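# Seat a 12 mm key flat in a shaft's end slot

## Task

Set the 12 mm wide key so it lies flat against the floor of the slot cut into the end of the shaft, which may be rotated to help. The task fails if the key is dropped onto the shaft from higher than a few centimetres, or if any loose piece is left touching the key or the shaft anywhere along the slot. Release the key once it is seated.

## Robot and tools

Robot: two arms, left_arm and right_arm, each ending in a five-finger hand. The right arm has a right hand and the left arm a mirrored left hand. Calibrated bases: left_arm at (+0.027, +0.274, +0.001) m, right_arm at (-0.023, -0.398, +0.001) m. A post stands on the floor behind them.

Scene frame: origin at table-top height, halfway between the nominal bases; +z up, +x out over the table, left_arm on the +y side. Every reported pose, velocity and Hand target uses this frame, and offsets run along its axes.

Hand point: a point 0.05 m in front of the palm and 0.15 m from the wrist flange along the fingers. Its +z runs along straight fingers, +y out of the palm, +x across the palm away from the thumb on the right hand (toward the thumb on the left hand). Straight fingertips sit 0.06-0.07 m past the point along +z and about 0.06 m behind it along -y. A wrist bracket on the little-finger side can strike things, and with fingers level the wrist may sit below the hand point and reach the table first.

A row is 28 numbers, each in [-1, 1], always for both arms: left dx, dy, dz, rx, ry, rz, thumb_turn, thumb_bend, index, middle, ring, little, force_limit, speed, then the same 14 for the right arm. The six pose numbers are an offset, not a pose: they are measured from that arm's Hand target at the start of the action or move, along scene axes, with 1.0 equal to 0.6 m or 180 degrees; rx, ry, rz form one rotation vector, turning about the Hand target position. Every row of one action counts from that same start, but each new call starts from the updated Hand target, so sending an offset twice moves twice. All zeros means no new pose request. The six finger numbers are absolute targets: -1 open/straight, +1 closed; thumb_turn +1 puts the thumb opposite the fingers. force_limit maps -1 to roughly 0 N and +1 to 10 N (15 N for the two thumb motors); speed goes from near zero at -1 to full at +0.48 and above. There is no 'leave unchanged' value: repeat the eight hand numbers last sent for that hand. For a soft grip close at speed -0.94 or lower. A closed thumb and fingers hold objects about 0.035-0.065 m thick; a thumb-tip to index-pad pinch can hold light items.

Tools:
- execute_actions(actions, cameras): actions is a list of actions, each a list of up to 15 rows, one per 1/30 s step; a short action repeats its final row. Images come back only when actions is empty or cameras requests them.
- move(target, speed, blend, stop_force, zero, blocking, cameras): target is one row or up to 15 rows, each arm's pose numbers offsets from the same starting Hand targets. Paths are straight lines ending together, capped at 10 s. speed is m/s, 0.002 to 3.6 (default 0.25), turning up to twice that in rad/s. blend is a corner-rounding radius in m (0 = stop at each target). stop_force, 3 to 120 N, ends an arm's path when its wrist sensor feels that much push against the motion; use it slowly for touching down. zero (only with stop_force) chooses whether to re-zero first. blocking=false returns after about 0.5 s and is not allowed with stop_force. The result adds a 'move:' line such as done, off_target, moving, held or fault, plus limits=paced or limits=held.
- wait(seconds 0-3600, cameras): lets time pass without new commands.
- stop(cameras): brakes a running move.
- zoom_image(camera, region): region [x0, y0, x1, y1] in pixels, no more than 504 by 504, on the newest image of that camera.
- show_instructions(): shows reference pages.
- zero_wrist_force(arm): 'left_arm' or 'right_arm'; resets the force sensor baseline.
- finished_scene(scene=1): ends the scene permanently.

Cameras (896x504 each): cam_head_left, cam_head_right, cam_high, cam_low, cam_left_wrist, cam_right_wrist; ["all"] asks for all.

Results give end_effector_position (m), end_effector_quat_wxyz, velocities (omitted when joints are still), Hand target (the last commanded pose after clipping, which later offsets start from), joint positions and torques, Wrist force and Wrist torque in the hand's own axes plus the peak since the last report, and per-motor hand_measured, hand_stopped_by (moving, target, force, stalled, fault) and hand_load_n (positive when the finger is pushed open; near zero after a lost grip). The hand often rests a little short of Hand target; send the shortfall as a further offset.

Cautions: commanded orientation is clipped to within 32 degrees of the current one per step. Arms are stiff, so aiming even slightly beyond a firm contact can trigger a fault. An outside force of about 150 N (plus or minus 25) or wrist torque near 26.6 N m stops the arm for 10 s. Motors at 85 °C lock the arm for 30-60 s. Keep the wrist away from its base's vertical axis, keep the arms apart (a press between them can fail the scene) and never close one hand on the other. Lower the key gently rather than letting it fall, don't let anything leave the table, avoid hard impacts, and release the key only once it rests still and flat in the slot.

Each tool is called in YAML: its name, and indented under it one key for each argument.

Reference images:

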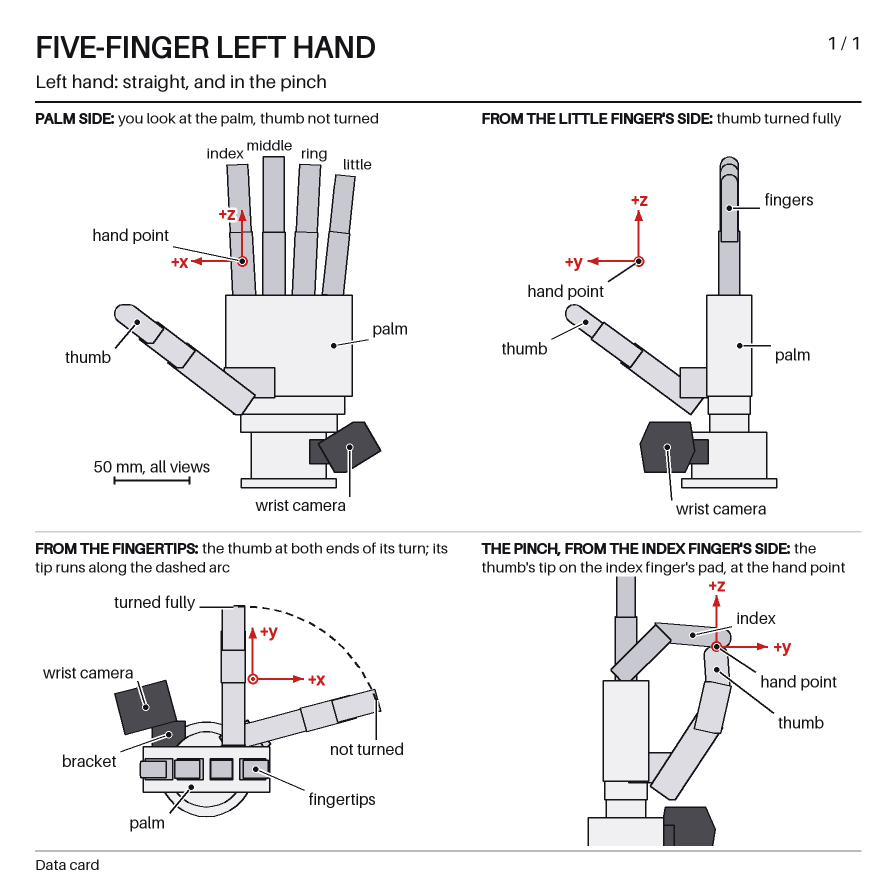

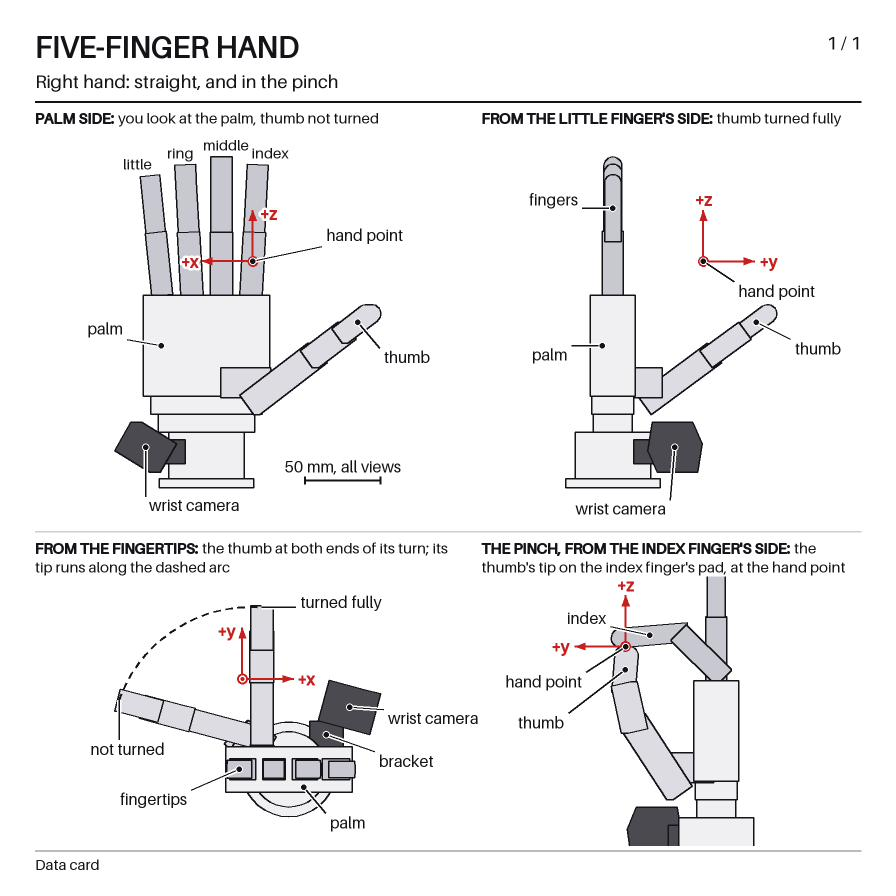

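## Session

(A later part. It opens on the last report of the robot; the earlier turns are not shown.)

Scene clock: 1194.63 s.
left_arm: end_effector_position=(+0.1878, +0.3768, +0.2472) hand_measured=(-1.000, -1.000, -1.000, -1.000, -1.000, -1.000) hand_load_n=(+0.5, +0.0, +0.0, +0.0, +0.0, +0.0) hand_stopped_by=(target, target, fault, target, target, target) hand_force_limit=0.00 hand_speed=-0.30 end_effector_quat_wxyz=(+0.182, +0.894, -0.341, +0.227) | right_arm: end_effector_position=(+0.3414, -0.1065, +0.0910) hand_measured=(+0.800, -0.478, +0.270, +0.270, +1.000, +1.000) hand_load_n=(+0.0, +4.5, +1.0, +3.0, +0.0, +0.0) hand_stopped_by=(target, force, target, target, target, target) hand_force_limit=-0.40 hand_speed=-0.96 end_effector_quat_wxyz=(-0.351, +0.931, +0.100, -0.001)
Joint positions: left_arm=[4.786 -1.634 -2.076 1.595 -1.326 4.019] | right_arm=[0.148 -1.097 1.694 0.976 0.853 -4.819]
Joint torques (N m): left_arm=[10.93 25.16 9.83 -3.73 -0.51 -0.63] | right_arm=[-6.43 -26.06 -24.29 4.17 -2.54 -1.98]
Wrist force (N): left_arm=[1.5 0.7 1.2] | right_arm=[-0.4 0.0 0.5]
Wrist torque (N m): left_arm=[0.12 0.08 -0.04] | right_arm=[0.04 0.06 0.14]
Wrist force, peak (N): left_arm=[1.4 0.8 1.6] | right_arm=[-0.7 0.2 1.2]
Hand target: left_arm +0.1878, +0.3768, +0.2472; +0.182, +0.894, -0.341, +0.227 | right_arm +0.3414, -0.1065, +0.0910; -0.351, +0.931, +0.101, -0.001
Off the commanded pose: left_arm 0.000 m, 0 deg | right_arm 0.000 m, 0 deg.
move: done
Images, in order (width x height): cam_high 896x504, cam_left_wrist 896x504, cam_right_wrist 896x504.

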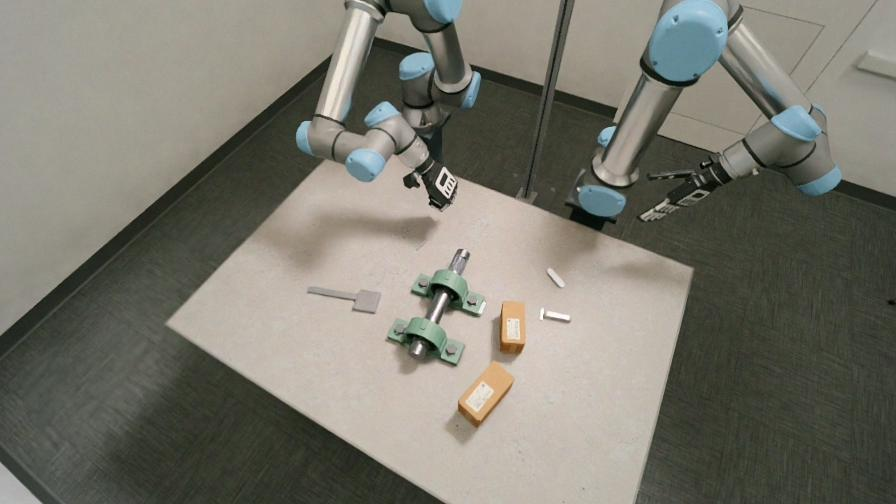

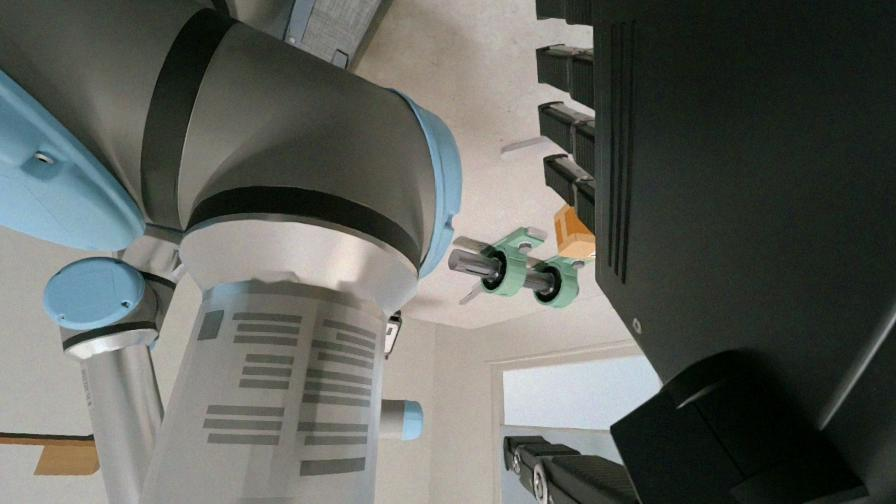

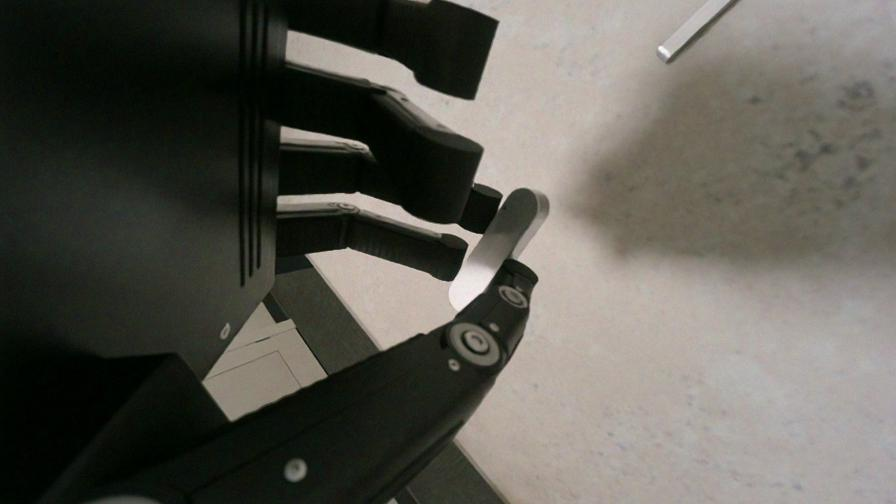

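move:
  target: [0.3537,-0.428,0.088,0.089,0.071,0.2369,-1,-1,1,-1,-1,-1,0,-0.3,0,0,0,0,0,0,0.8,-0.15,0.27,0.27,1,1,-0.4,-0.96]
  speed: 0.15
  cameras: ["cam_left_wrist", "cam_high"]

Scene clock: 1208.93 s.
left_arm: end_effector_position=(+0.4000, +0.1200, +0.3000) hand_measured=(-1.000, -1.000, -1.000, -1.000, -1.000, -1.000) hand_load_n=(+0.0, +0.0, +0.0, +0.0, +0.0, +0.0) hand_stopped_by=(target, target, fault, target, target, target) hand_force_limit=0.00 hand_speed=-0.30 end_effector_quat_wxyz=(+0.000, +0.991, +0.000, +0.131) | right_arm: end_effector_position=(+0.3414, -0.1065, +0.0910) hand_measured=(+0.800, -0.478, +0.270, +0.270, +1.000, +1.000) hand_load_n=(+0.0, +4.5, +1.0, +3.0, +0.0, +0.0) hand_stopped_by=(target, force, target, target, target, target) hand_force_limit=-0.40 hand_speed=-0.96 end_effector_quat_wxyz=(-0.351, +0.931, +0.101, -0.001)
Joint positions: left_arm=[3.284 -1.492 -1.721 1.902 -1.532 1.715] | right_arm=[0.148 -1.097 1.693 0.976 0.853 -4.82]
Joint torques (N m): left_arm=[-8.85 2.3 26.76 -3.45 -1.37 -2.2] | right_arm=[-4.89 -25.55 -26.09 4.36 -2.39 -1.73]
Wrist force (N): left_arm=[0.9 0.6 1.7] | right_arm=[-0.5 -0.2 0.9]
Wrist torque (N m): left_arm=[0.05 0.15 0.06] | right_arm=[-0.02 0.07 0.12]
Wrist force, peak (N): left_arm=[1.5 1.1 1.8] | right_arm=[-0.7 0.0 1.3]
Hand target: left_arm +0.4000, +0.1200, +0.3000; +0.000, +0.991, +0.000, +0.131 | right_arm +0.3414, -0.1065, +0.0910; -0.351, +0.931, +0.101, -0.001
Off the commanded pose: left_arm 0.000 m, 0 deg | right_arm 0.000 m, 0 deg.
move: done
Images, in order (width x height): cam_high 896x504, cam_left_wrist 896x504.

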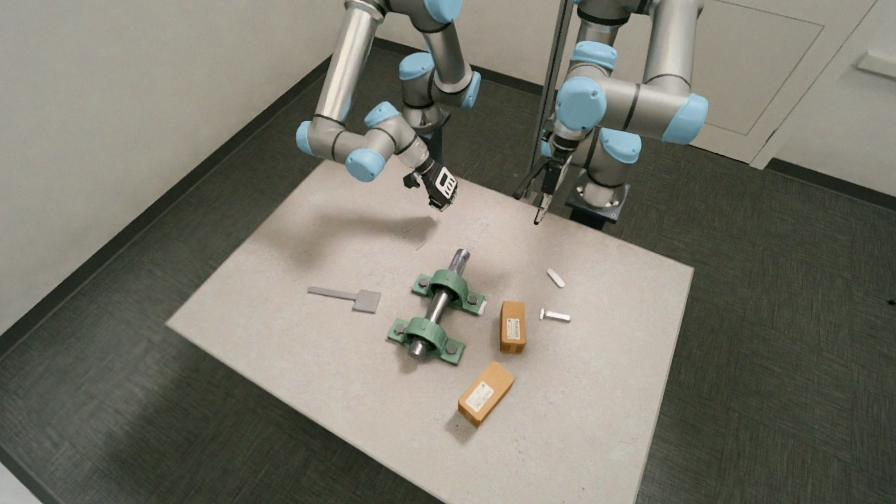

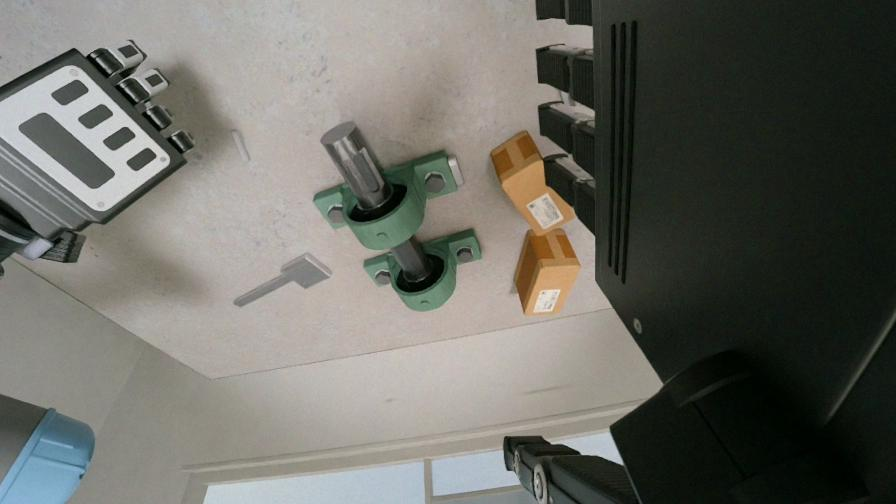

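zoom_image:
  camera: "cam_left_wrist"
  region: [290, 100, 490, 260]

Scaled by 2.520 from the camera's image (finer frame: 1280x720).

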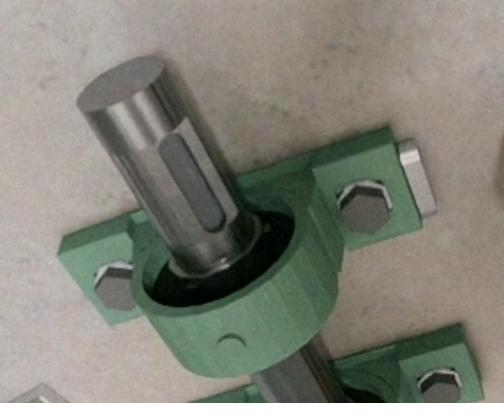

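zoom_image:
  camera: "cam_left_wrist"
  region: [310, 110, 410, 220]

Scaled by 4.582 from the camera's image (finer frame: 1280x720).

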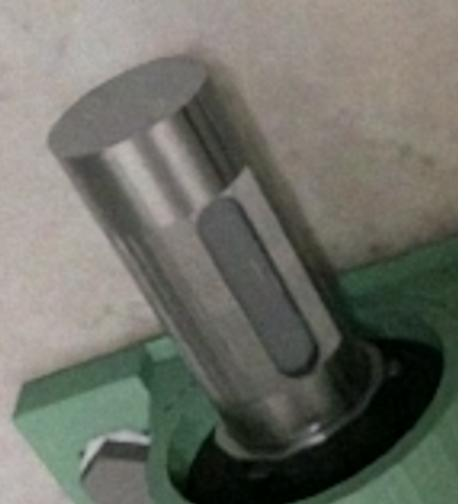

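move:
  target: [0.1567,-0.2317,-0.1917,0,0,0,-1,-1,1,-1,1,1,0,-0.3,0,0,0,0,0,0,0.8,-0.15,0.27,0.27,1,1,-0.4,-0.96]
  speed: 0.12
  cameras: ["cam_left_wrist", "cam_high"]

zoom_image:
  camera: "cam_left_wrist"
  region: [340, 0, 640, 260]

Scene clock: 1237.23 s.
left_arm: end_effector_position=(+0.4940, -0.0190, +0.1850) hand_measured=(-1.000, -1.000, -1.000, -1.000, +1.000, +1.000) hand_load_n=(+0.0, +0.0, +0.0, +0.0, +0.0, +0.0) hand_stopped_by=(target, target, fault, target, target, target) hand_force_limit=0.00 hand_speed=-0.30 end_effector_quat_wxyz=(+0.000, +0.991, +0.000, +0.131) | right_arm: end_effector_position=(+0.3414, -0.1065, +0.0910) hand_measured=(+0.800, -0.478, +0.270, +0.270, +1.000, +1.000) hand_load_n=(-0.5, +4.0, +1.5, +3.0, +0.0, +0.0) hand_stopped_by=(target, force, target, target, target, target) hand_force_limit=-0.40 hand_speed=-0.96 end_effector_quat_wxyz=(-0.351, +0.931, +0.101, -0.001)
Joint positions: left_arm=[2.887 -1.91 -1.544 2.138 -1.634 1.33] | right_arm=[0.148 -1.097 1.693 0.976 0.853 -4.82]
Joint torques (N m): left_arm=[-9.63 18.57 25.68 -0.11 -1.6 -2.03] | right_arm=[-5.51 -25.56 -24.17 4.39 -2.49 -1.84]
Wrist force (N): left_arm=[1.0 1.1 1.5] | right_arm=[-0.4 0.2 1.2]
Wrist torque (N m): left_arm=[0.21 0.12 0.09] | right_arm=[0.01 0.05 0.13]
Wrist force, peak (N): left_arm=[1.0 1.7 1.9] | right_arm=[-0.7 0.0 1.2]
Hand target: left_arm +0.4940, -0.0190, +0.1850; +0.000, +0.991, +0.000, +0.131 | right_arm +0.3414, -0.1065, +0.0910; -0.351, +0.931, +0.101, -0.001
Off the commanded pose: left_arm 0.000 m, 0 deg | right_arm 0.000 m, 0 deg.
move: done
Images, in order (width x height): cam_high 896x504, cam_left_wrist 896x504.

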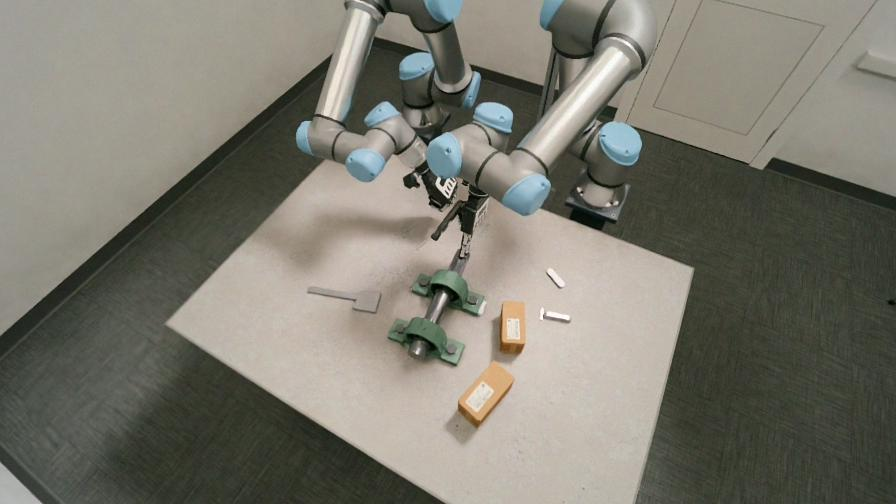

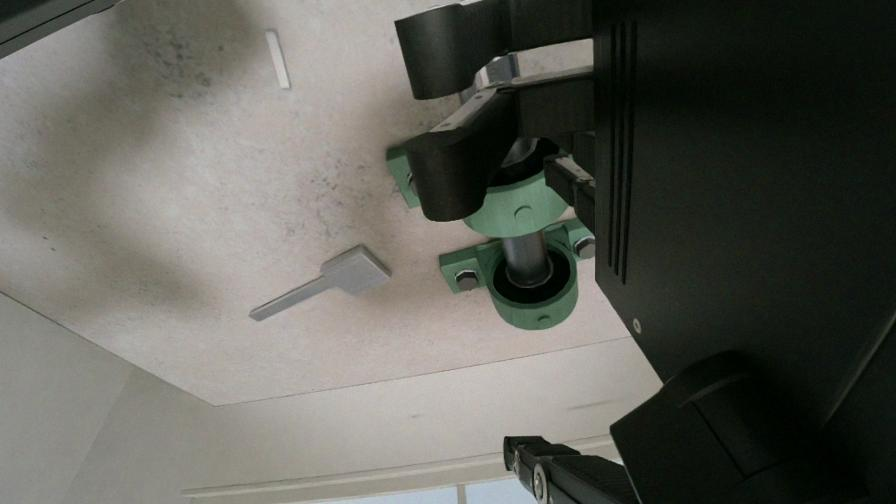

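Scaled by 1.680 from the camera's image (finer frame: 1280x720).

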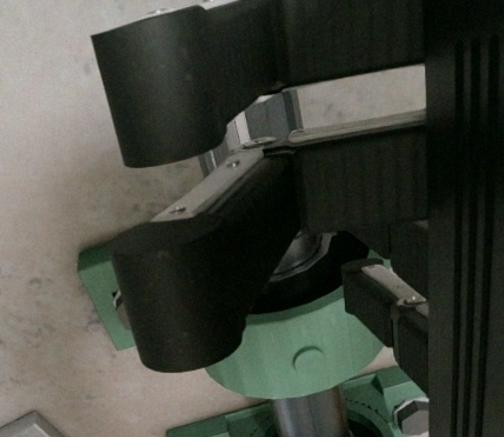

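move:
  target: [0,0,0,0,0,0,-1,-1,1,-1,-1,-1,0,-0.3,0,0,0,0,0,0,0.8,-0.15,0.27,0.27,1,1,-0.4,-0.96]
  speed: 0.12
  cameras: ["cam_left_wrist"]

zoom_image:
  camera: "cam_left_wrist"
  region: [400, 0, 640, 200]

Scene clock: 1244.10 s.
left_arm: end_effector_position=(+0.4940, -0.0190, +0.1850) hand_measured=(-1.000, -1.000, -1.000, -1.000, -1.000, -1.000) hand_load_n=(+0.5, +0.0, +0.0, +0.0, +0.0, +0.0) hand_stopped_by=(target, target, fault, target, target, target) hand_force_limit=0.00 hand_speed=-0.30 end_effector_quat_wxyz=(+0.000, +0.991, +0.000, +0.131) | right_arm: end_effector_position=(+0.3414, -0.1065, +0.0910) hand_measured=(+0.800, -0.478, +0.270, +0.270, +1.000, +1.000) hand_load_n=(+0.0, +4.5, +1.5, +3.0, +0.0, +0.0) hand_stopped_by=(target, force, target, target, target, target) hand_force_limit=-0.40 hand_speed=-0.96 end_effector_quat_wxyz=(-0.351, +0.931, +0.101, -0.001)
Joint positions: left_arm=[2.887 -1.91 -1.544 2.138 -1.634 1.33] | right_arm=[0.148 -1.097 1.693 0.976 0.853 -4.82]
Joint torques (N m): left_arm=[-11.25 19.48 25.33 -0.4 -1.24 -2.07] | right_arm=[-6.44 -24.75 -24.13 4.18 -2.63 -1.59]
Wrist force (N): left_arm=[1.3 0.7 1.8] | right_arm=[-0.6 0.0 0.9]
Wrist torque (N m): left_arm=[0.11 0.09 0.11] | right_arm=[0.02 0.08 0.12]
Wrist force, peak (N): left_arm=[1.3 1.0 1.8] | right_arm=[-0.7 0.1 1.0]
Hand target: left_arm +0.4940, -0.0190, +0.1850; +0.000, +0.991, +0.000, +0.131 | right_arm +0.3414, -0.1065, +0.0910; -0.351, +0.931, +0.101, -0.001
Off the commanded pose: left_arm 0.000 m, 0 deg | right_arm 0.000 m, 0 deg.
move: done

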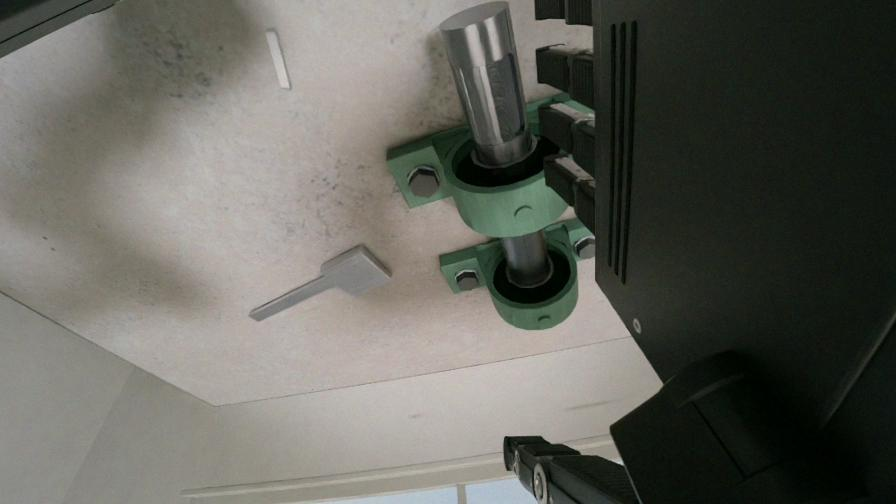

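Scaled by 2.100 from the camera's image (finer frame: 1280x720).

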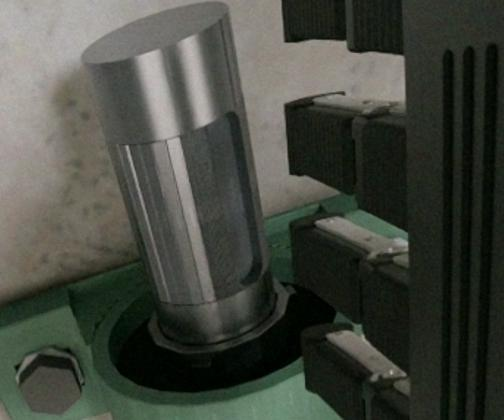

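move:
  target:
    - [0.003,-0.0028,0,0,0,0,-1,-1,1,-1,1,1,0,-0.3,0,0,0,0,0,0,0.8,-0.15,0.27,0.27,1,1,-0.4,-0.96]
    - [0.003,-0.0028,-0.055,0,0,0,-1,-1,1,-1,1,1,0,-0.3,0,0,0,0,0,0,0.8,-0.15,0.27,0.27,1,1,-0.4,-0.96]
  speed: 0.06
  cameras: ["cam_left_wrist"]

move:
  target: [0,0,-0.04,0,0,0,-1,-1,1,-1,1,1,0,-0.3,0,0,0,0,0,0,0.8,-0.15,0.27,0.27,1,1,-0.4,-0.96]
  speed: 0.008
  stop_force: 4
  cameras: ["cam_left_wrist", "cam_high"]

Scene clock: 1262.17 s.
left_arm: end_effector_position=(+0.4958, -0.0207, +0.1521) hand_measured=(-1.000, -1.000, -1.000, -1.000, +1.000, +1.000) hand_load_n=(+0.0, +0.0, +0.0, +0.0, +0.0, +0.0) hand_stopped_by=(target, target, fault, target, target, target) hand_force_limit=0.00 hand_speed=-0.30 end_effector_quat_wxyz=(+0.000, +0.991, +0.000, +0.131) | right_arm: end_effector_position=(+0.3414, -0.1065, +0.0910) hand_measured=(+0.800, -0.478, +0.270, +0.270, +1.000, +1.000) hand_load_n=(+0.0, +4.5, +1.5, +3.0, +0.0, +0.0) hand_stopped_by=(target, force, target, target, target, target) hand_force_limit=-0.40 hand_speed=-0.96 end_effector_quat_wxyz=(-0.351, +0.931, +0.101, -0.001)
Joint positions: left_arm=[2.884 -1.942 -1.588 2.214 -1.635 1.327] | right_arm=[0.148 -1.097 1.693 0.976 0.853 -4.82]
Joint torques (N m): left_arm=[-8.36 20.49 8.98 0.16 0.16 -1.65] | right_arm=[-5.31 -24.65 -23.63 3.89 -2.14 -1.8]
Wrist force (N): left_arm=[0.9 0.9 1.8] | right_arm=[-0.2 -0.1 0.7]
Wrist torque (N m): left_arm=[0.14 0.14 0.09] | right_arm=[0.00 0.03 0.14]
Wrist force, peak (N): left_arm=[1.1 0.8 2.4] | right_arm=[-0.5 -0.1 1.4]
Hand target: left_arm +0.4958, -0.0207, +0.1520; +0.000, +0.991, +0.000, +0.131 | right_arm +0.3414, -0.1065, +0.0910; -0.351, +0.931, +0.101, -0.001
Off the commanded pose: left_arm 0.000 m, 0 deg | right_arm 0.000 m, 0 deg.
move: done

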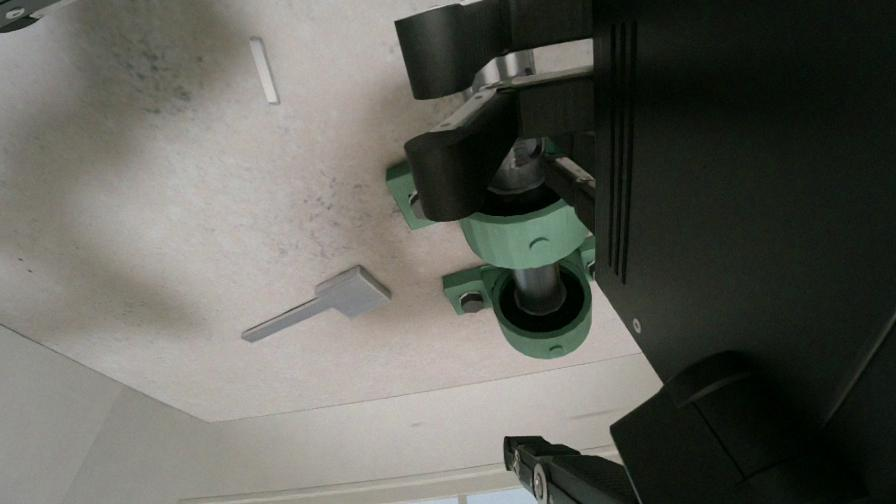

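Scene clock: 1265.47 s.
left_arm: end_effector_position=(+0.4958, -0.0207, +0.1356) hand_measured=(-1.000, -1.000, -1.000, -1.000, +1.000, +1.000) hand_load_n=(+0.0, +0.0, +0.0, +0.0, +0.0, +0.0) hand_stopped_by=(target, target, fault, target, target, target) hand_force_limit=0.00 hand_speed=-0.30 end_effector_quat_wxyz=(+0.000, +0.991, +0.000, +0.131) | right_arm: end_effector_position=(+0.3414, -0.1065, +0.0910) hand_measured=(+0.800, -0.478, +0.270, +0.270, +1.000, +1.000) hand_load_n=(+0.0, +4.5, +1.5, +3.0, +0.0, +0.0) hand_stopped_by=(target, force, target, target, target, target) hand_force_limit=-0.40 hand_speed=-0.96 end_effector_quat_wxyz=(-0.351, +0.931, +0.101, -0.001)
Joint positions: left_arm=[2.884 -1.957 -1.612 2.253 -1.635 1.327] | right_arm=[0.148 -1.097 1.693 0.976 0.853 -4.82]
Joint torques (N m): left_arm=[-5.32 40.9 23.95 -2.91 0.89 -1.69] | right_arm=[-5.49 -25.96 -23.93 4.2 -2.56 -1.6]
Wrist force (N): left_arm=[1.7 -0.4 -2.7] | right_arm=[-0.4 0.0 1.0]
Wrist torque (N m): left_arm=[0.36 0.05 0.17] | right_arm=[0.00 0.05 0.13]
Wrist force, peak (N): left_arm=[2.7 -0.4 -6.0] | right_arm=[-0.8 -0.2 1.0]
Hand target: left_arm +0.4958, -0.0207, +0.1356; +0.000, +0.991, +0.000, +0.131 (not the last commanded pose) | right_arm +0.3414, -0.1065, +0.0910; -0.351, +0.931, +0.101, -0.001
Off the commanded pose: left_arm 0.008 m, 0 deg | right_arm 0.000 m, 0 deg.
move: contact (left_arm)
Images, in order (width x height): cam_high 896x504, cam_left_wrist 896x504.

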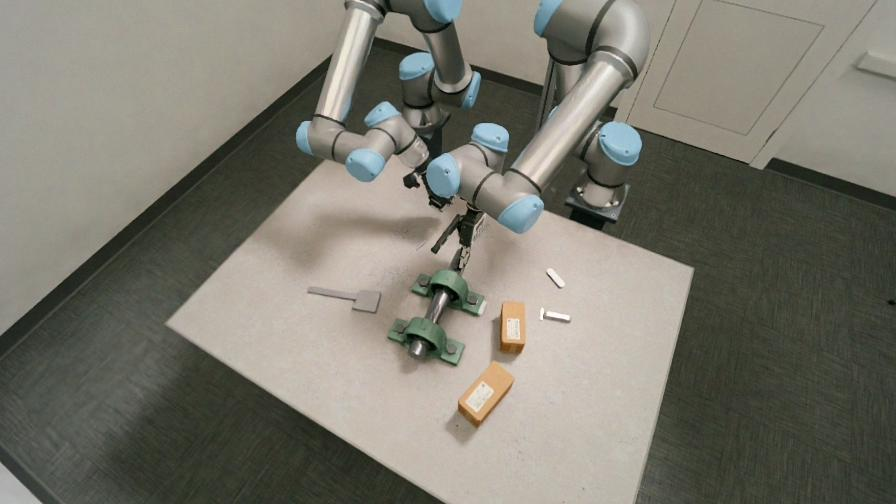

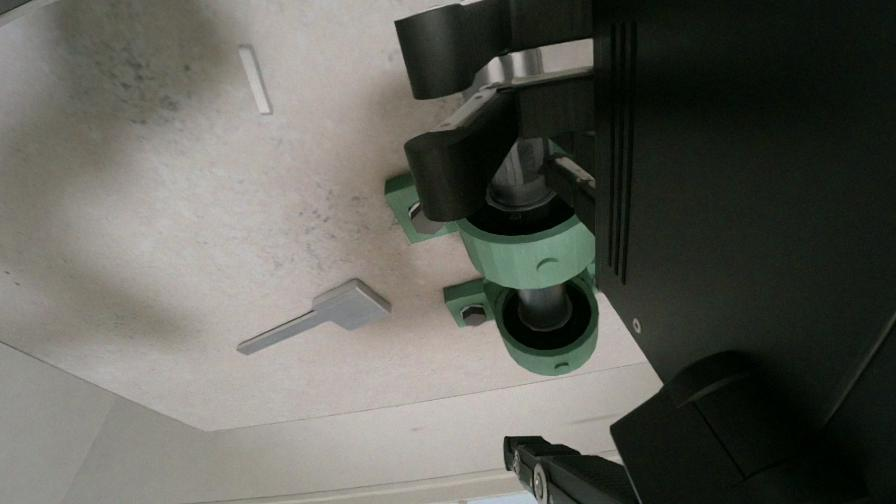

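move:
  target:
    - [0,-0.00425,0.00283,0,0,0,-1,-1,1,-1,1,1,0,-0.3,0,0,0,0,0,0,0.8,-0.15,0.27,0.27,1,1,-0.4,-0.96]
    - [0,-0.0093,0.00517,0,0,0,-1,-1,1,-1,1,1,0,-0.3,0,0,0,0,0,0,0.8,-0.15,0.27,0.27,1,1,-0.4,-0.96]
  speed: 0.01
  blend: [0.001, 0]
  stop_force: 20
  cameras: ["cam_left_wrist", "cam_high"]

Scene clock: 1272.47 s.
left_arm: end_effector_position=(+0.4958, -0.0263, +0.1387) hand_measured=(-1.000, -1.000, -1.000, -1.000, +1.000, +1.000) hand_load_n=(+0.0, +0.0, +0.0, +0.0, +0.0, +0.0) hand_stopped_by=(target, target, fault, target, target, target) hand_force_limit=0.00 hand_speed=-0.30 end_effector_quat_wxyz=(+0.000, +0.991, +0.000, +0.131) | right_arm: end_effector_position=(+0.3414, -0.1065, +0.0910) hand_measured=(+0.800, -0.478, +0.270, +0.270, +1.000, +1.000) hand_load_n=(+0.0, +4.5, +1.5, +3.0, +0.0, +0.0) hand_stopped_by=(target, force, target, target, target, target) hand_force_limit=-0.40 hand_speed=-0.96 end_effector_quat_wxyz=(-0.351, +0.931, +0.101, -0.001)
Joint positions: left_arm=[2.871 -1.961 -1.598 2.242 -1.638 1.315] | right_arm=[0.148 -1.097 1.693 0.976 0.853 -4.82]
Joint torques (N m): left_arm=[-11.12 19.98 25.59 -3.37 -1.25 -2.13] | right_arm=[-5.8 -25.34 -25.08 4.05 -2.24 -1.64]
Wrist force (N): left_arm=[0.7 -0.2 1.5] | right_arm=[-0.1 0.0 0.7]
Wrist torque (N m): left_arm=[0.09 0.16 0.09] | right_arm=[0.03 0.02 0.14]
Wrist force, peak (N): left_arm=[1.8 -0.4 -2.9] | right_arm=[-0.3 0.2 1.3]
Hand target: left_arm +0.4958, -0.0263, +0.1387; +0.000, +0.991, +0.000, +0.131 | right_arm +0.3414, -0.1065, +0.0910; -0.351, +0.931, +0.101, -0.001
Off the commanded pose: left_arm 0.000 m, 0 deg | right_arm 0.000 m, 0 deg.
move: done
Images, in order (width x height): cam_high 896x504, cam_left_wrist 896x504.

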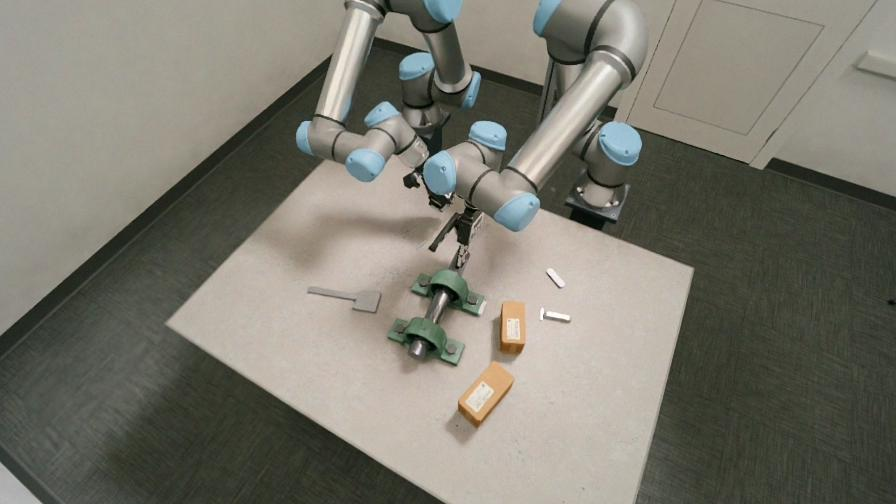

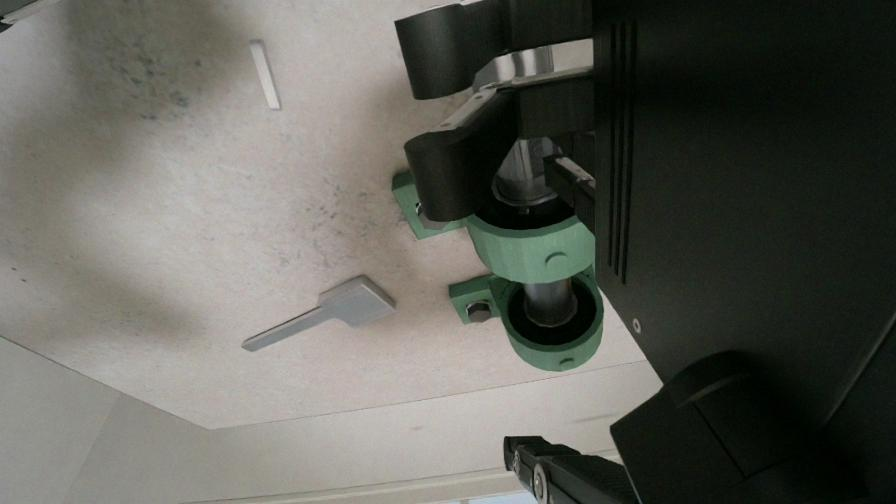

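move:
  target:
    - [0,0,0.08,0,0,0,-1,-1,1,-1,1,1,0,-0.3,0,0,0,0,0,0,0.8,-0.15,0.27,0.27,1,1,-0.4,-0.96]
    - [0,0,0.08,0,0,0,-1,-1,1,-1,-1,-1,0,-0.3,0,0,0,0,0,0,0.8,-0.15,0.27,0.27,1,1,-0.4,-0.96]
  speed: 0.08
  cameras: ["cam_left_wrist"]

zoom_image:
  camera: "cam_left_wrist"
  region: [400, 0, 640, 200]

Scene clock: 1277.77 s.
left_arm: end_effector_position=(+0.4958, -0.0263, +0.1867) hand_measured=(-1.000, -1.000, -1.000, -1.000, -1.000, -1.000) hand_load_n=(+0.0, +0.0, +0.0, +0.0, +0.0, +0.0) hand_stopped_by=(target, target, fault, target, target, target) hand_force_limit=0.00 hand_speed=-0.30 end_effector_quat_wxyz=(+0.000, +0.991, +0.000, +0.131) | right_arm: end_effector_position=(+0.3414, -0.1065, +0.0910) hand_measured=(+0.800, -0.478, +0.270, +0.270, +1.000, +1.000) hand_load_n=(+0.5, +4.5, +1.0, +3.0, +0.0, +0.0) hand_stopped_by=(target, force, target, target, target, target) hand_force_limit=-0.40 hand_speed=-0.96 end_effector_quat_wxyz=(-0.351, +0.931, +0.101, -0.001)
Joint positions: left_arm=[2.871 -1.921 -1.524 2.128 -1.638 1.315] | right_arm=[0.148 -1.097 1.693 0.976 0.853 -4.82]
Joint torques (N m): left_arm=[2.22 42.03 26.21 -2.94 -1.12 0.86] | right_arm=[-5.29 -24.95 -25.13 4.26 -2.4 -1.63]
Wrist force (N): left_arm=[1.2 0.8 1.9] | right_arm=[-0.2 0.1 0.6]
Wrist torque (N m): left_arm=[0.13 0.10 0.11] | right_arm=[0.03 0.03 0.14]
Wrist force, peak (N): left_arm=[1.3 0.9 2.0] | right_arm=[-0.8 -0.1 1.1]
Hand target: left_arm +0.4958, -0.0263, +0.1867; +0.000, +0.991, +0.000, +0.131 | right_arm +0.3414, -0.1065, +0.0910; -0.351, +0.931, +0.101, -0.001
Off the commanded pose: left_arm 0.000 m, 0 deg | right_arm 0.000 m, 0 deg.
move: done

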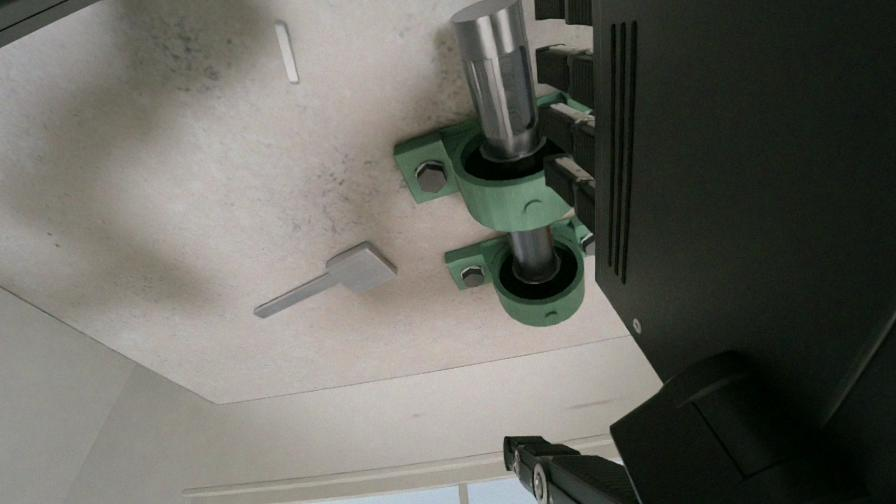

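Scaled by 2.100 from the camera's image (finer frame: 1280x720).

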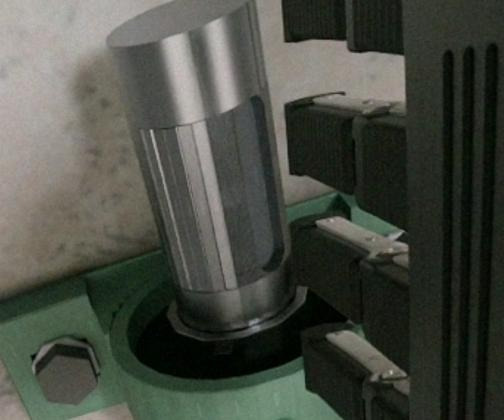

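zoom_image:
  camera: "cam_left_wrist"
  region: [440, 0, 560, 170]

Scaled by 2.965 from the camera's image (finer frame: 1280x720).

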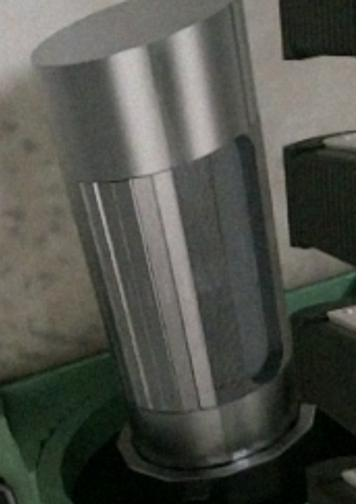

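move:
  target: [-0.1597,0.2438,0.1888,0,0,0,-1,-1,1,-1,-1,-1,0,-0.3,0,0,0,0,0,0,0.8,-0.15,0.27,0.27,1,1,-0.4,-0.96]
  speed: 0.2
  cameras: ["cam_left_wrist"]

zoom_image:
  camera: "cam_left_wrist"
  region: [310, 110, 410, 220]

Scene clock: 1300.00 s.
left_arm: end_effector_position=(+0.4000, +0.1199, +0.3000) hand_measured=(-1.000, -1.000, -1.000, -1.000, -1.000, -1.000) hand_load_n=(+0.0, +0.0, +0.5, +0.0, +0.0, +0.0) hand_stopped_by=(target, target, fault, target, target, target) hand_force_limit=0.00 hand_speed=-0.30 end_effector_quat_wxyz=(+0.000, +0.991, +0.000, +0.131) | right_arm: end_effector_position=(+0.3414, -0.1065, +0.0910) hand_measured=(+0.800, -0.478, +0.270, +0.270, +1.000, +1.000) hand_load_n=(+0.0, +4.5, +1.5, +3.0, +0.0, +0.0) hand_stopped_by=(target, force, target, target, target, target) hand_force_limit=-0.40 hand_speed=-0.96 end_effector_quat_wxyz=(-0.351, +0.931, +0.101, -0.001)
Joint positions: left_arm=[3.284 -1.492 -1.721 1.902 -1.532 1.714] | right_arm=[0.148 -1.097 1.693 0.976 0.853 -4.82]
Joint torques (N m): left_arm=[12.01 25.97 9.81 -3.23 1.69 1.69] | right_arm=[-4.91 -26.98 -22.89 4.23 -2.52 -1.36]
Wrist force (N): left_arm=[0.8 1.1 1.5] | right_arm=[-0.4 0.0 0.7]
Wrist torque (N m): left_arm=[0.14 0.16 -0.09] | right_arm=[0.02 0.06 0.13]
Wrist force, peak (N): left_arm=[1.4 1.5 2.4] | right_arm=[-0.5 0.2 1.2]
Hand target: left_arm +0.4000, +0.1200, +0.3000; +0.000, +0.991, +0.000, +0.131 | right_arm +0.3414, -0.1065, +0.0910; -0.351, +0.931, +0.101, -0.001
Off the commanded pose: left_arm 0.000 m, 0 deg | right_arm 0.000 m, 0 deg.
move: done

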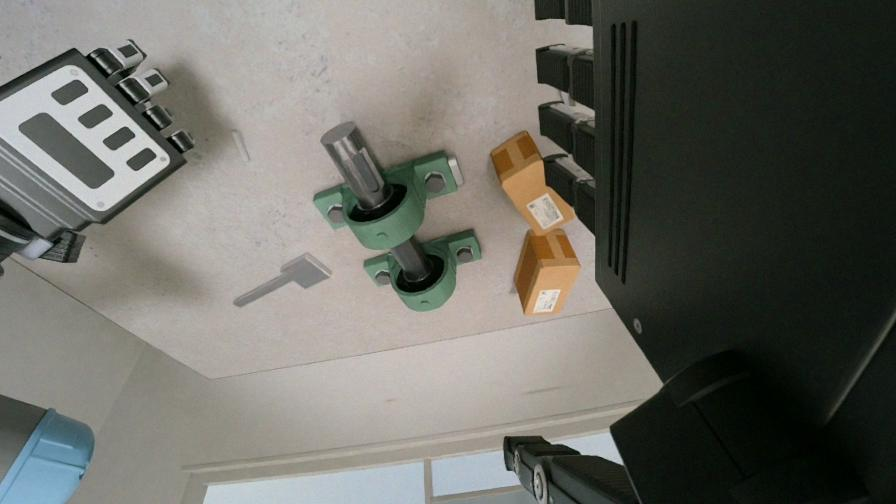

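Scaled by 4.582 from the camera's image (finer frame: 1280x720).

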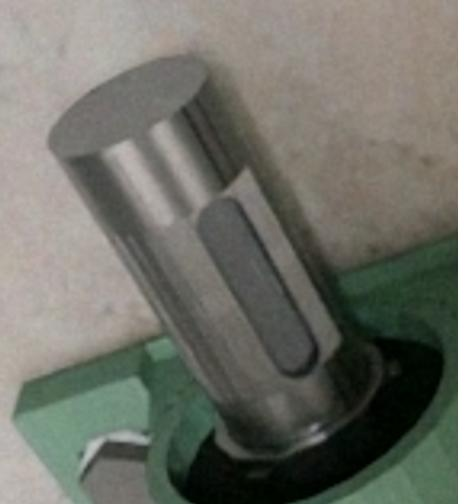

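move:
  target:
    - [0.1597,-0.28,-0.15,0,0,0,-1,-1,1,-1,1,1,0,-0.3,0,0,0,0,0,0,0.8,-0.15,0.27,0.27,1,1,-0.4,-0.96]
    - [0.1597,-0.28,-0.2283,0,0,0,-1,-1,1,-1,1,1,0,-0.3,0,0,0,0,0,0,0.8,-0.15,0.27,0.27,1,1,-0.4,-0.96]
  speed: 0.15
  blend: [0.02, 0]

move:
  target: [0,0,-0.04,0,0,0,-1,-1,1,-1,1,1,0,-0.3,0,0,0,0,0,0,0.8,-0.15,0.27,0.27,1,1,-0.4,-0.96]
  speed: 0.008
  stop_force: 3.5
  cameras: ["cam_left_wrist"]

Scene clock: 1312.70 s.
left_arm: end_effector_position=(+0.4958, -0.0480, +0.1631) hand_measured=(-1.000, -1.000, -1.000, -1.000, +1.000, +1.000) hand_load_n=(+0.0, +0.0, -0.5, +0.0, +0.0, +0.0) hand_stopped_by=(target, target, fault, target, target, target) hand_force_limit=0.00 hand_speed=-0.30 end_effector_quat_wxyz=(+0.000, +0.991, +0.000, +0.131) | right_arm: end_effector_position=(+0.3414, -0.1065, +0.0910) hand_measured=(+0.800, -0.478, +0.270, +0.270, +1.000, +1.000) hand_load_n=(+0.0, +4.5, +1.5, +3.0, +0.0, +0.0) hand_stopped_by=(target, force, target, target, target, target) hand_force_limit=-0.40 hand_speed=-0.96 end_effector_quat_wxyz=(-0.351, +0.931, +0.101, -0.001)
Joint positions: left_arm=[2.823 -1.968 -1.522 2.17 -1.65 1.268] | right_arm=[0.148 -1.097 1.693 0.976 0.853 -4.82]
Joint torques (N m): left_arm=[-11.57 20.25 10.51 0.13 -1.51 -2.07] | right_arm=[-3.57 -25.34 -24.45 4.17 -2.2 -1.48]
Wrist force (N): left_arm=[0.8 0.9 1.5] | right_arm=[-0.7 -0.2 0.8]
Wrist torque (N m): left_arm=[0.16 0.16 0.07] | right_arm=[-0.02 0.09 0.11]
Wrist force, peak (N): left_arm=[0.7 0.7 2.4] | right_arm=[-1.0 0.3 1.1]
Hand target: left_arm +0.4958, -0.0480, +0.1630; +0.000, +0.991, +0.000, +0.131 | right_arm +0.3414, -0.1065, +0.0910; -0.351, +0.931, +0.101, -0.001
Off the commanded pose: left_arm 0.000 m, 0 deg | right_arm 0.000 m, 0 deg.
move: done

Scene clock: 1316.50 s.
left_arm: end_effector_position=(+0.4958, -0.0480, +0.1428) hand_measured=(-1.000, -1.000, -1.000, -1.000, +1.000, +1.000) hand_load_n=(+0.0, +0.0, +0.0, +0.0, +0.0, +0.0) hand_stopped_by=(target, target, fault, target, target, target) hand_force_limit=0.00 hand_speed=-0.30 end_effector_quat_wxyz=(+0.000, +0.991, +0.000, +0.131) | right_arm: end_effector_position=(+0.3414, -0.1065, +0.0910) hand_measured=(+0.800, -0.478, +0.270, +0.270, +1.000, +1.000) hand_load_n=(+0.0, +4.0, +1.5, +2.5, +0.0, +0.5) hand_stopped_by=(target, force, target, target, target, target) hand_force_limit=-0.40 hand_speed=-0.96 end_effector_quat_wxyz=(-0.351, +0.931, +0.101, -0.001)
Joint positions: left_arm=[2.823 -1.985 -1.552 2.217 -1.65 1.268] | right_arm=[0.148 -1.097 1.693 0.976 0.853 -4.82]
Joint torques (N m): left_arm=[-10.8 42.43 23.6 -3.1 -0.27 -2.06] | right_arm=[-4.49 -25.11 -25.19 3.97 -2.34 -1.54]
Wrist force (N): left_arm=[1.4 0.2 -2.2] | right_arm=[-0.5 0.1 0.6]
Wrist torque (N m): left_arm=[0.33 0.05 0.12] | right_arm=[0.05 0.07 0.13]
Wrist force, peak (N): left_arm=[2.3 0.5 -5.5] | right_arm=[-0.8 0.0 1.0]
Hand target: left_arm +0.4958, -0.0480, +0.1428; +0.000, +0.991, +0.000, +0.131 (not the last commanded pose) | right_arm +0.3414, -0.1065, +0.0910; -0.351, +0.931, +0.101, -0.001
Off the commanded pose: left_arm 0.004 m, 0 deg | right_arm 0.000 m, 0 deg.
move: contact (left_arm)

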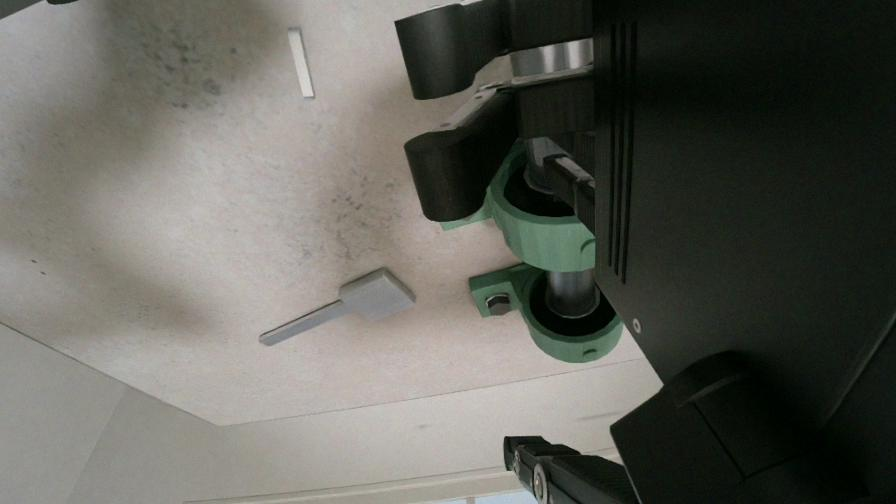

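move:
  target:
    - [0,0,0.02,0,0,0,-1,-1,1,-1,1,1,0,-0.3,0,0,0,0,0,0,0.8,-0.15,0.27,0.27,1,1,-0.4,-0.96]
    - [0,0.0342,0.02,0,0,0,-1,-1,1,-1,1,1,0,-0.3,0,0,0,0,0,0,0.8,-0.15,0.27,0.27,1,1,-0.4,-0.96]
    - [0,0.0342,-0.0013,0,0,0,-1,-1,1,-1,1,1,0,-0.3,0,0,0,0,0,0,0.8,-0.15,0.27,0.27,1,1,-0.4,-0.96]
  speed: 0.05

move:
  target: [0,0,-0.03,0,0,0,-1,-1,1,-1,1,1,0,-0.3,0,0,0,0,0,0,0.8,-0.15,0.27,0.27,1,1,-0.4,-0.96]
  speed: 0.008
  stop_force: 3.5
  cameras: ["cam_left_wrist"]

Scene clock: 1324.63 s.
left_arm: end_effector_position=(+0.4958, -0.0275, +0.1421) hand_measured=(-1.000, -1.000, -1.000, -1.000, +1.000, +1.000) hand_load_n=(+0.0, +0.0, +0.0, +0.0, +0.0, +0.0) hand_stopped_by=(target, target, fault, target, target, target) hand_force_limit=0.00 hand_speed=-0.30 end_effector_quat_wxyz=(+0.000, +0.991, +0.000, +0.131) | right_arm: end_effector_position=(+0.3414, -0.1065, +0.0910) hand_measured=(+0.800, -0.478, +0.270, +0.270, +1.000, +1.000) hand_load_n=(+0.0, +4.0, +1.0, +3.0, +0.0, +0.0) hand_stopped_by=(target, force, target, target, target, target) hand_force_limit=-0.40 hand_speed=-0.96 end_effector_quat_wxyz=(-0.351, +0.931, +0.101, -0.001)
Joint positions: left_arm=[2.868 -1.96 -1.591 2.233 -1.639 1.312] | right_arm=[0.148 -1.097 1.693 0.976 0.853 -4.82]
Joint torques (N m): left_arm=[12.76 21.05 8.98 0.15 1.19 1.74] | right_arm=[-4.19 -27.07 -24 4.1 -2.15 -1.45]
Wrist force (N): left_arm=[0.8 0.8 1.6] | right_arm=[-0.3 0.1 1.0]
Wrist torque (N m): left_arm=[0.13 0.15 -0.04] | right_arm=[0.02 0.03 0.14]
Wrist force, peak (N): left_arm=[1.5 0.5 -2.6] | right_arm=[-0.7 -0.2 1.2]
Hand target: left_arm +0.4958, -0.0275, +0.1420; +0.000, +0.991, +0.000, +0.131 | right_arm +0.3414, -0.1065, +0.0910; -0.351, +0.931, +0.101, -0.001
Off the commanded pose: left_arm 0.000 m, 0 deg | right_arm 0.000 m, 0 deg.
move: done

Scene clock: 1326.07 s.
left_arm: end_effector_position=(+0.4958, -0.0275, +0.1404) hand_measured=(-1.000, -1.000, -1.000, -1.000, +1.000, +1.000) hand_load_n=(+0.0, +0.0, +0.0, +0.0, +0.0, +0.0) hand_stopped_by=(target, target, fault, target, target, target) hand_force_limit=0.00 hand_speed=-0.30 end_effector_quat_wxyz=(+0.000, +0.991, +0.000, +0.131) | right_arm: end_effector_position=(+0.3414, -0.1065, +0.0910) hand_measured=(+0.800, -0.478, +0.270, +0.270, +1.000, +1.000) hand_load_n=(+0.0, +4.5, +1.0, +3.0, +0.0, +0.0) hand_stopped_by=(target, force, target, target, target, target) hand_force_limit=-0.40 hand_speed=-0.96 end_effector_quat_wxyz=(-0.351, +0.931, +0.101, -0.001)
Joint positions: left_arm=[2.869 -1.961 -1.593 2.237 -1.639 1.312] | right_arm=[0.148 -1.097 1.693 0.976 0.853 -4.82]
Joint torques (N m): left_arm=[7.65 42.22 25.49 -2.47 1.26 1.9] | right_arm=[-4.12 -26.48 -23.86 4.08 -2.05 -1.54]
Wrist force (N): left_arm=[0.3 -4.3 0.5] | right_arm=[-0.5 0.0 0.6]
Wrist torque (N m): left_arm=[0.21 0.09 0.07] | right_arm=[0.03 0.07 0.12]
Wrist force, peak (N): left_arm=[1.7 -5.1 -2.3] | right_arm=[-0.3 -0.3 1.2]
Hand target: left_arm +0.4958, -0.0275, +0.1404; +0.000, +0.991, +0.000, +0.131 (not the last commanded pose) | right_arm +0.3414, -0.1065, +0.0910; -0.351, +0.931, +0.101, -0.001
Off the commanded pose: left_arm 0.016 m, 0 deg | right_arm 0.000 m, 0 deg.
move: contact (left_arm)

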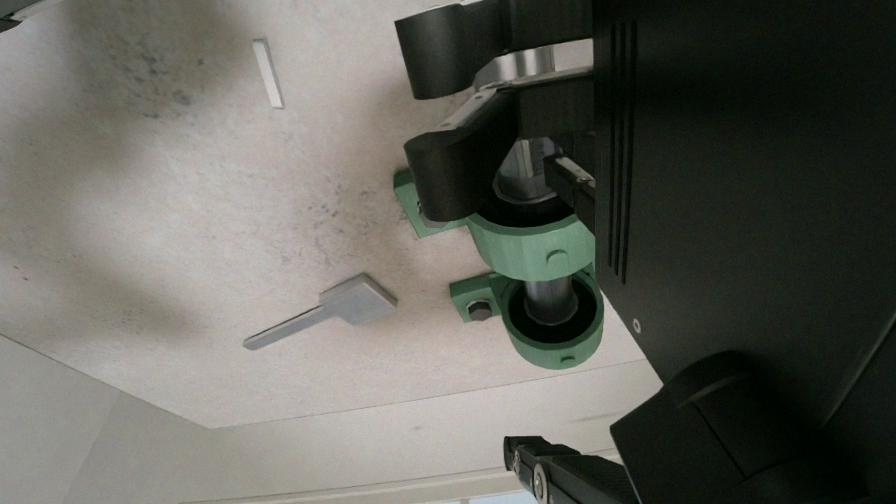

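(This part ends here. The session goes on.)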